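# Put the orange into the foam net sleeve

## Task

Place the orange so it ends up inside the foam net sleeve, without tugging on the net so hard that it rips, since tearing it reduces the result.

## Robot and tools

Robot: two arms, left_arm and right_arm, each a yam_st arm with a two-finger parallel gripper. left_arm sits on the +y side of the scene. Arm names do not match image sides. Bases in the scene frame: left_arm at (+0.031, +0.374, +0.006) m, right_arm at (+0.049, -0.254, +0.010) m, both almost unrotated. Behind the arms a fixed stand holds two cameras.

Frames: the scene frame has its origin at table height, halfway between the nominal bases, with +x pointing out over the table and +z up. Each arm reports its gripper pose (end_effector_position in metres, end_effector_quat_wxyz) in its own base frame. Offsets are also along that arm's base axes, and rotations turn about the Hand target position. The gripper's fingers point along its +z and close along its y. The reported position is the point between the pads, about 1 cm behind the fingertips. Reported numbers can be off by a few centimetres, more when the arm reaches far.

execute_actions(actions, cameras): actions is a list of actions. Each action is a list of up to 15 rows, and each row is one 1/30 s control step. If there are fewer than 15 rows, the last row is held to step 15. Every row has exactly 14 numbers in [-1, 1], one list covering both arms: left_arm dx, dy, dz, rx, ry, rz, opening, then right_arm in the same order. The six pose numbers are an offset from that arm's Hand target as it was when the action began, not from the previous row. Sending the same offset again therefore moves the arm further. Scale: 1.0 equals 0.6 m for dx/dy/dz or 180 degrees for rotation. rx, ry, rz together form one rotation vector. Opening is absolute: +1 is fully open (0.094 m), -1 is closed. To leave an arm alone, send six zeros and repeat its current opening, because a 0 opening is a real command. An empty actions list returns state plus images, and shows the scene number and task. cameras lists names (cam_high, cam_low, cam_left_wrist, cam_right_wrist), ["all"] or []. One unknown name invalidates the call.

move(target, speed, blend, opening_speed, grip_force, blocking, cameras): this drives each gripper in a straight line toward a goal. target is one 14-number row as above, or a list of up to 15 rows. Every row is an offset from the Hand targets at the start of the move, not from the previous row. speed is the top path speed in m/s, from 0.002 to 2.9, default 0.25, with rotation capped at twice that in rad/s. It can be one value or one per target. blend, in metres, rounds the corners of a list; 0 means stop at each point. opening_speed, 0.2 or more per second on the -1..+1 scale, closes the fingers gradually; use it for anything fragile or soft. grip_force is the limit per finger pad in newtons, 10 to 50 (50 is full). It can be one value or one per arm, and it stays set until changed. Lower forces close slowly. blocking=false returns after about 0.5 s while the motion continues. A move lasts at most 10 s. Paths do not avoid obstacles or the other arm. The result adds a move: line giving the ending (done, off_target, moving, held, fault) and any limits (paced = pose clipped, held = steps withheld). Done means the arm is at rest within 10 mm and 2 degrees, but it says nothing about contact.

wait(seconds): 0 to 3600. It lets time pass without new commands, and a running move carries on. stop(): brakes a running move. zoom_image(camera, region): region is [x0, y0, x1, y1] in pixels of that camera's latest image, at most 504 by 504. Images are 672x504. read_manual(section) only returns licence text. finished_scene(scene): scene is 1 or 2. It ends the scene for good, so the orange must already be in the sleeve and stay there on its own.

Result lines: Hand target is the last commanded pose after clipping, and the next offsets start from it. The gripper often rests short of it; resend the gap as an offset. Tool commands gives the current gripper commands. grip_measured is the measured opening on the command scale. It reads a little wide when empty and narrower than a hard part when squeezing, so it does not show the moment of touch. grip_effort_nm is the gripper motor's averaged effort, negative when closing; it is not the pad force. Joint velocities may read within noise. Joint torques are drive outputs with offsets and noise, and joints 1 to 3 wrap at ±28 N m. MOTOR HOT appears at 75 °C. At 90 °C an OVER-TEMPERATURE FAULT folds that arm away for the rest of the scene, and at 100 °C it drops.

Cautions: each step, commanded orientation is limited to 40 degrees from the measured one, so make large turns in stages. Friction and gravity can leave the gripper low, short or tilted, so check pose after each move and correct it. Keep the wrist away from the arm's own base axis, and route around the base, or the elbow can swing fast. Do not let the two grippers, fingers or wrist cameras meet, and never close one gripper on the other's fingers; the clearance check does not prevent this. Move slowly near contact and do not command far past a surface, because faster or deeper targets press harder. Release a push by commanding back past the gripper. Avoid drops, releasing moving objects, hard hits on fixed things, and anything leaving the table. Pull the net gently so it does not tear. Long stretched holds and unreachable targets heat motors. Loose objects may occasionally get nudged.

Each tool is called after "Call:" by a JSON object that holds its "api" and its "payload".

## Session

Call:
{"api": "execute_actions", "payload": {"actions": []}}

Scene clock: 0.00 s.
left_arm: end_effector_position=(+0.3409, -0.2570, +0.2977) grip_measured=-0.984 grip_effort_nm=n/a end_effector_quat_wxyz=(+0.707, +0.629, +0.314, -0.079) | right_arm: end_effector_position=(+0.3263, +0.2403, +0.2982) grip_measured=-0.987 grip_effort_nm=n/a end_effector_quat_wxyz=(+0.309, -0.063, +0.696, +0.645)
Joint positions: left_arm=[-0.322 1.431 0.866 0.582 0.897 0.983 0.001] | right_arm=[0.283 1.355 0.792 0.601 -0.931 1.064 0.001]
Joint velocities: left_arm=[0.017 -0.012 -0.007 -0.154 -0.007 0.007 0] | right_arm=[within noise]
Joint torques (N m): no reading
Heat: left arm: 31 °C; right arm: 33 °C.
Hand target: left_arm +0.3417, -0.2565, +0.2995; +0.707, +0.629, +0.314, -0.078 | right_arm +0.3265, +0.2397, +0.3053; +0.318, -0.068, +0.691, +0.646
Tool commands: left_gripper/opening=-1.0 right_gripper/opening=-1.0

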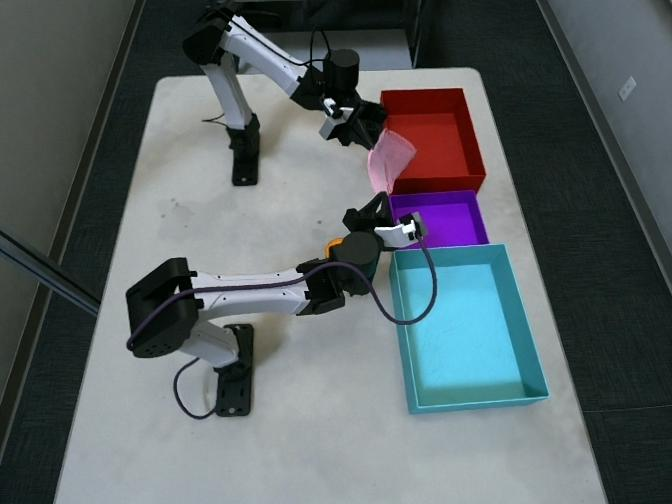

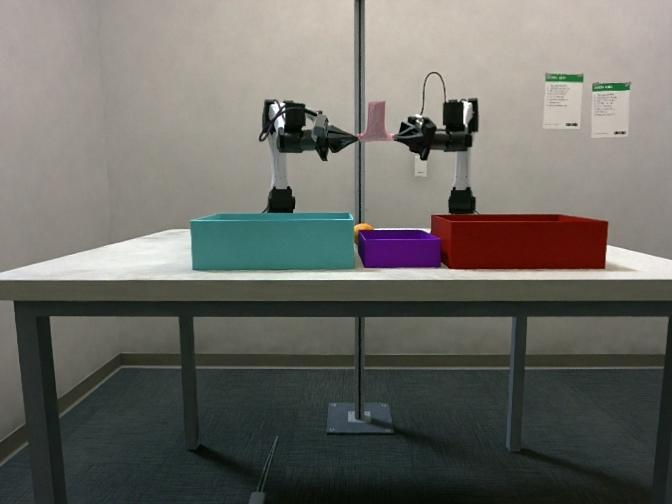

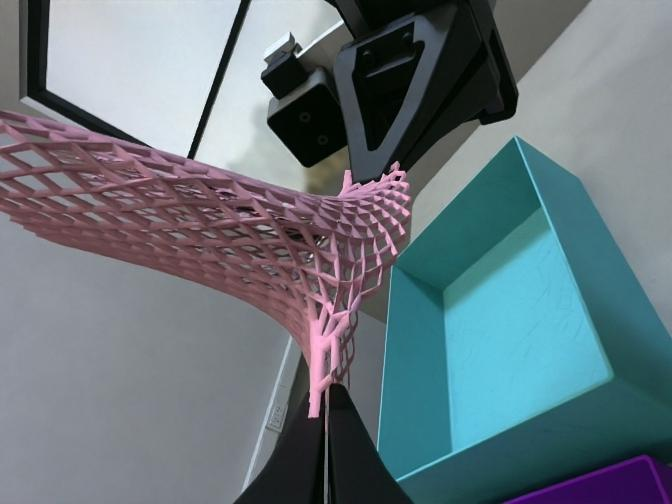

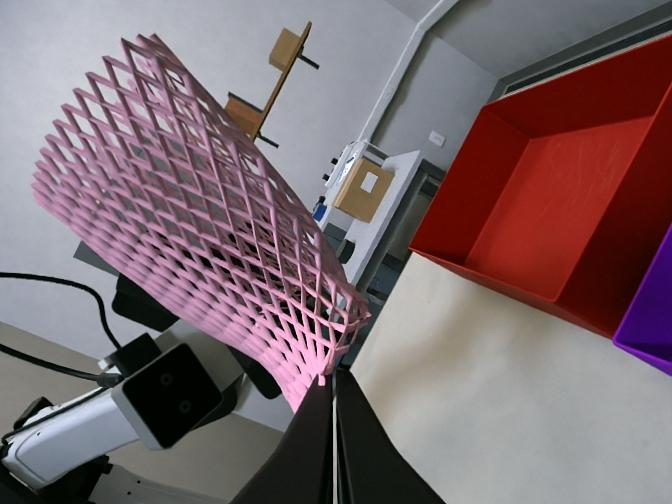

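Call:
{"api": "move", "payload": {"target": [-0.128,-0.053,-0.215,0.157,0.057,0,-1,-0.116,-0.02,-0.21,-0.156,0.058,0,-1], "speed": 0.2, "cameras": ["cam_left_wrist","cam_right_wrist"]}}

Scene clock: 14.97 s.
left_arm: end_effector_position=(+0.2670, -0.2917, +0.1782) grip_measured=-0.984 grip_effort_nm=-0.84 end_effector_quat_wxyz=(+0.513, +0.767, +0.380, -0.060) | right_arm: end_effector_position=(+0.2586, +0.2296, +0.1806) grip_measured=-0.987 grip_effort_nm=-0.71 end_effector_quat_wxyz=(+0.223, -0.083, +0.849, +0.471)
Joint positions: left_arm=[-0.599 1.326 0.804 -0.055 0.547 1.321 0.001] | right_arm=[0.386 1.171 0.725 -0.21 -0.725 0.56 0.001]
Joint torques (N m): left_arm=[-0.49 -5.76 6.42 1.8 0.05 0.03] | right_arm=[0.76 -5.55 5.76 1.6 -0.04 -0.19]
Heat: left arm: 34 °C; right arm: 34 °C.
Hand target: left_arm +0.2648, -0.2883, +0.1703; +0.502, +0.773, +0.385, -0.055 | right_arm +0.2570, +0.2277, +0.1794; +0.228, -0.085, +0.852, +0.463
Off the commanded pose: left_arm 0.009 m, 2 deg | right_arm 0.003 m, 1 deg.
move: done

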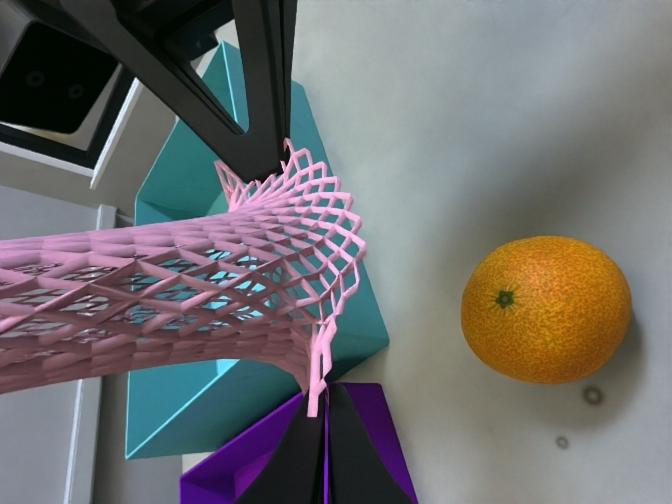

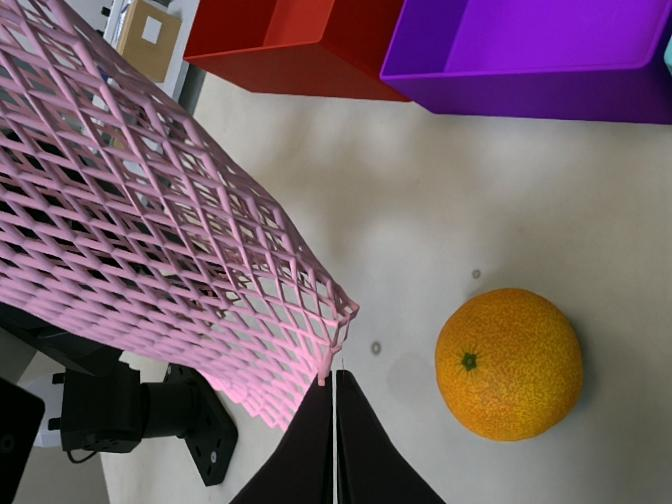

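Call:
{"api": "move", "payload": {"target": [[-0.018,0.012,-0.2,0,0.14,0,-1,0.002,-0.022,-0.219,0,0.14,0,-1],[-0.014,0.012,-0.265,0,0.16,0,-1,0.008,-0.022,-0.28,0,0.15,0,-1],[0.033,0.012,-0.27,0,0.24,0,-1,0.05,-0.022,-0.28,0,0.2,0,-1]], "speed": [0.1,0.06,0.06], "blend": 0.005, "cameras": ["all"]}}

Call:
{"api": "zoom_image", "payload": {"camera": "cam_high", "region": [290, 195, 410, 285]}}

Scene clock: 37.93 s.
left_arm: end_effector_position=(+0.2847, -0.2876, +0.0219) grip_measured=-0.985 grip_effort_nm=-0.81 end_effector_quat_wxyz=(+0.347, +0.702, +0.523, -0.336) | right_arm: end_effector_position=(+0.2813, +0.2210, +0.0189) grip_measured=-0.987 grip_effort_nm=-0.69 end_effector_quat_wxyz=(-0.048, +0.051, +0.874, +0.481)
Joint positions: left_arm=[-0.437 1.966 0.955 -0.11 0.937 1.193 0.001] | right_arm=[0.252 1.878 0.824 -0.195 -0.974 0.541 0.001]
Joint torques (N m): left_arm=[0.8 -7.05 5.96 0.65 0.28 -0.02] | right_arm=[-0.9 -6.65 5.35 0.7 -0.14 -0.16]
Heat: left arm: 36 °C; right arm: 35 °C.
Hand target: left_arm +0.2847, -0.2812, +0.0084; +0.325, +0.698, +0.543, -0.335 | right_arm +0.2870, +0.2145, +0.0114; -0.046, +0.062, +0.881, +0.466
Off the commanded pose: left_arm 0.015 m, 3 deg | right_arm 0.011 m, 2 deg.
move: off_target (left_arm, right_arm)

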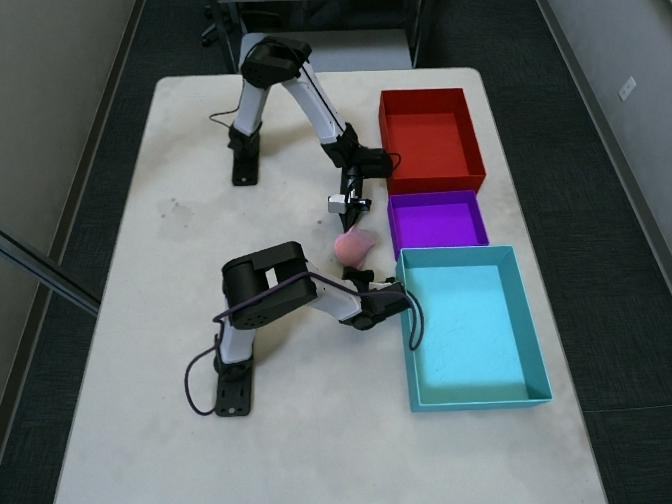

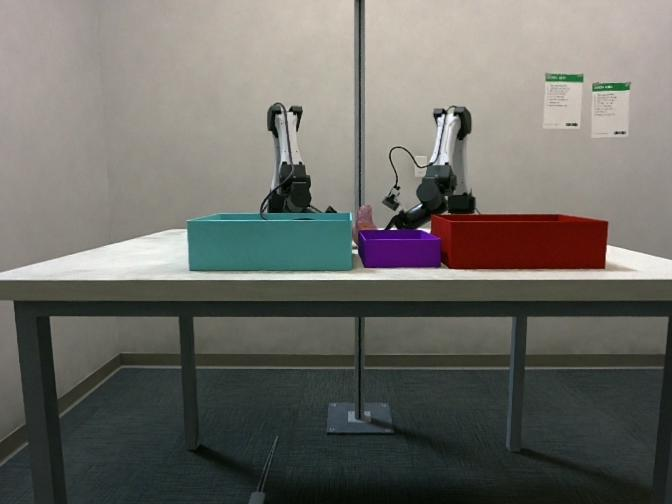

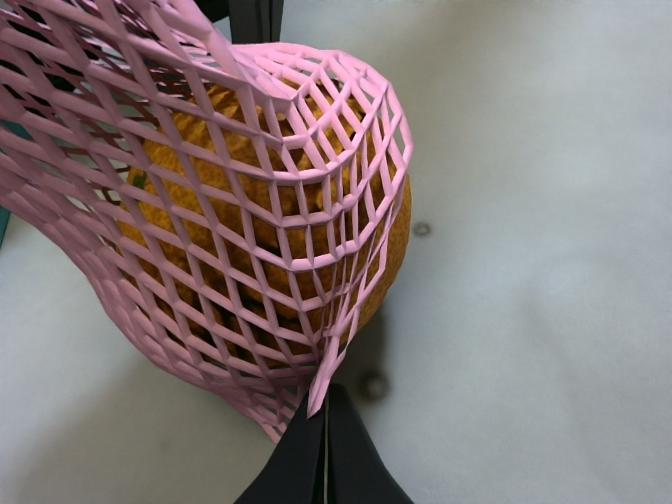

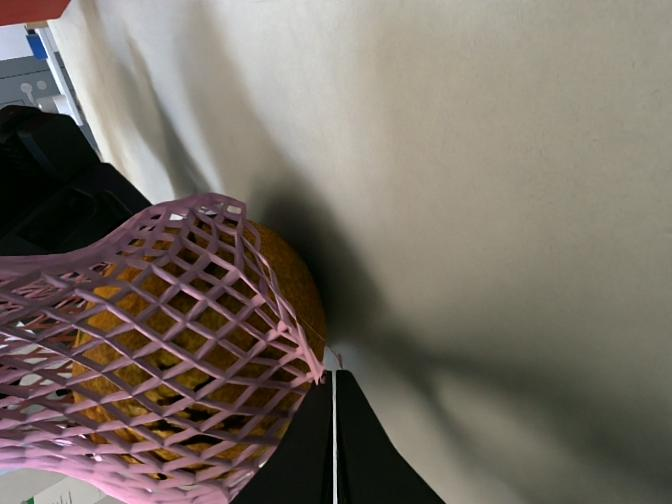

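Scaled by 4.200 from the camera's image (finer frame: 960x720).

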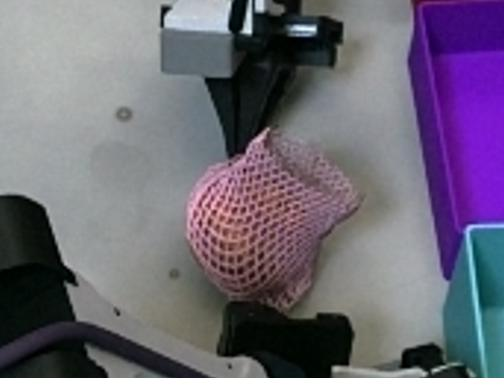

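Call:
{"api": "move", "payload": {"target": [-0.022,0,-0.011,0,-0.05,0,-1,-0.022,0,-0.009,0,-0.02,0,-1], "speed": 0.06, "cameras": ["cam_left_wrist","cam_right_wrist"]}}

Scene clock: 46.77 s.
left_arm: end_effector_position=(+0.2729, -0.2887, +0.0121) grip_measured=-0.985 grip_effort_nm=-0.81 end_effector_quat_wxyz=(+0.384, +0.720, +0.495, -0.298) | right_arm: end_effector_position=(+0.2704, +0.2182, +0.0095) grip_measured=-0.987 grip_effort_nm=-0.69 end_effector_quat_wxyz=(-0.036, +0.045, +0.873, +0.484)
Joint positions: left_arm=[-0.465 1.934 0.816 0.115 0.894 1.193 0.001] | right_arm=[0.252 1.868 0.745 -0.098 -0.974 0.541 0.001]
Joint torques (N m): left_arm=[-0.1 -9.61 3.51 1.05 -0.09 -0.05] | right_arm=[0.44 -9.68 2.99 1.12 0.04 -0.01]
Heat: left arm: 36 °C; right arm: 36 °C.
Hand target: left_arm +0.2714, -0.2811, +0.0017; +0.366, +0.723, +0.516, -0.279 | right_arm +0.2737, +0.2145, +0.0059; -0.019, +0.047, +0.882, +0.468
Off the commanded pose: left_arm 0.013 m, 4 deg | right_arm 0.006 m, 3 deg.
move: off_target (left_arm, right_arm)

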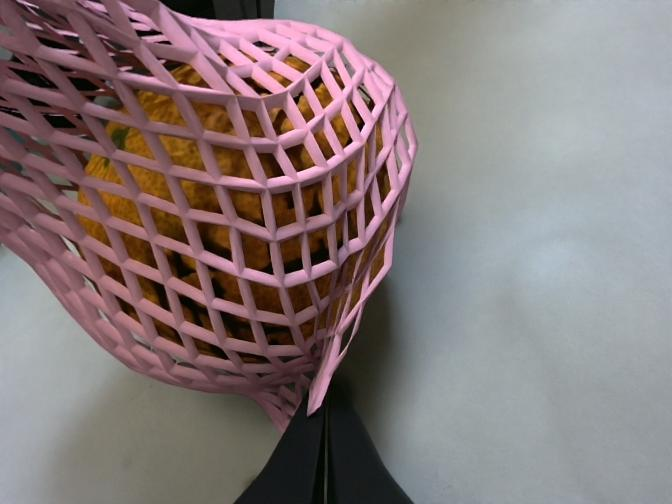

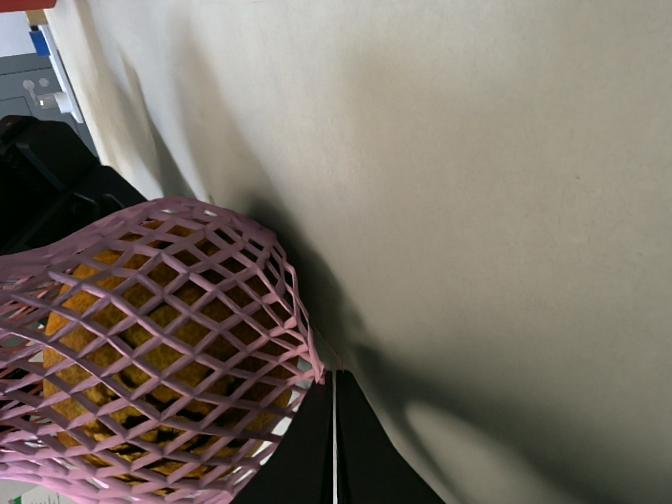

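Call:
{"api": "move", "payload": {"target": [[0,0.002,0.015,0,0,0,-0.72,0,-0.002,0.01,0,0,0,-0.72],[0.01,0.12,0.09,0,0,0,-0.72,0,-0.12,0.085,0,0,0,-0.72],[0.01,0.17,0.22,0,0,0,-0.72,0,-0.17,0.22,0,0,0,-0.72]], "speed": 0.1, "opening_speed": 0.3, "cameras": ["all"]}}

Scene clock: 56.47 s.
left_arm: end_effector_position=(+0.2733, -0.1793, +0.1247) grip_measured=-0.722 grip_effort_nm=0.10 end_effector_quat_wxyz=(+0.355, +0.720, +0.524, -0.285) | right_arm: end_effector_position=(+0.2699, +0.1139, +0.1287) grip_measured=-0.722 grip_effort_nm=0.11 end_effector_quat_wxyz=(-0.031, +0.054, +0.883, +0.465)
Joint positions: left_arm=[-0.136 1.622 1.071 -0.899 0.939 1.686 0.013] | right_arm=[-0.109 1.662 1.114 -1.188 -0.96 -0.073 0.013]
Joint torques (N m): left_arm=[0.5 -7.65 7.83 0.33 0.65 0.06] | right_arm=[-0.2 -8.23 6.6 -0.04 -0.53 -0.17]
Heat: left arm: 36 °C; right arm: 38 °C.
Hand target: left_arm +0.2774, -0.1792, +0.1338; +0.366, +0.723, +0.515, -0.280 | right_arm +0.2737, +0.1124, +0.1380; -0.019, +0.048, +0.882, +0.468
Off the commanded pose: left_arm 0.010 m, 2 deg | right_arm 0.010 m, 2 deg.
move: done

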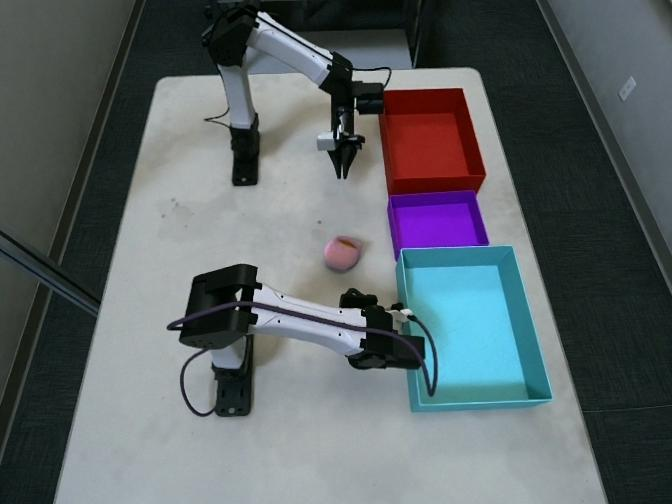

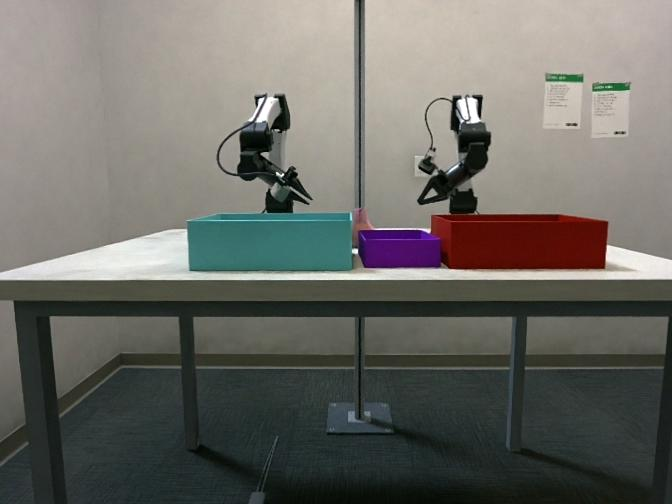

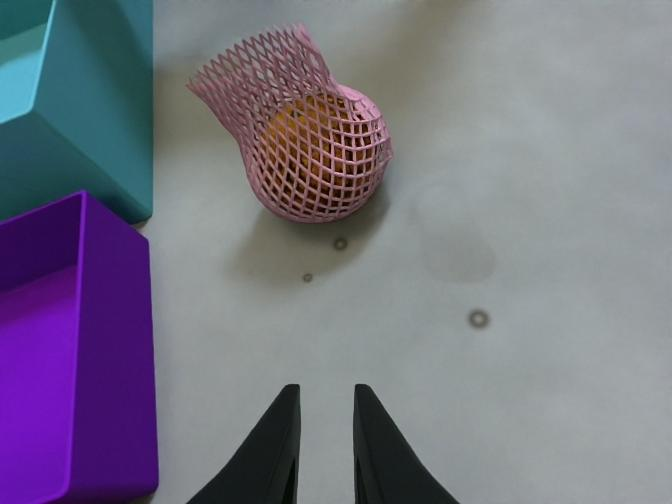

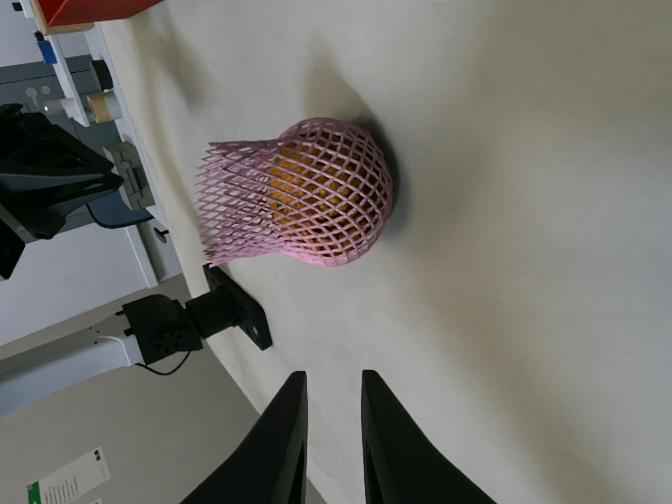

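Call:
{"api": "finished_scene", "payload": {"scene": 2}}

The scene is finished: the task was done.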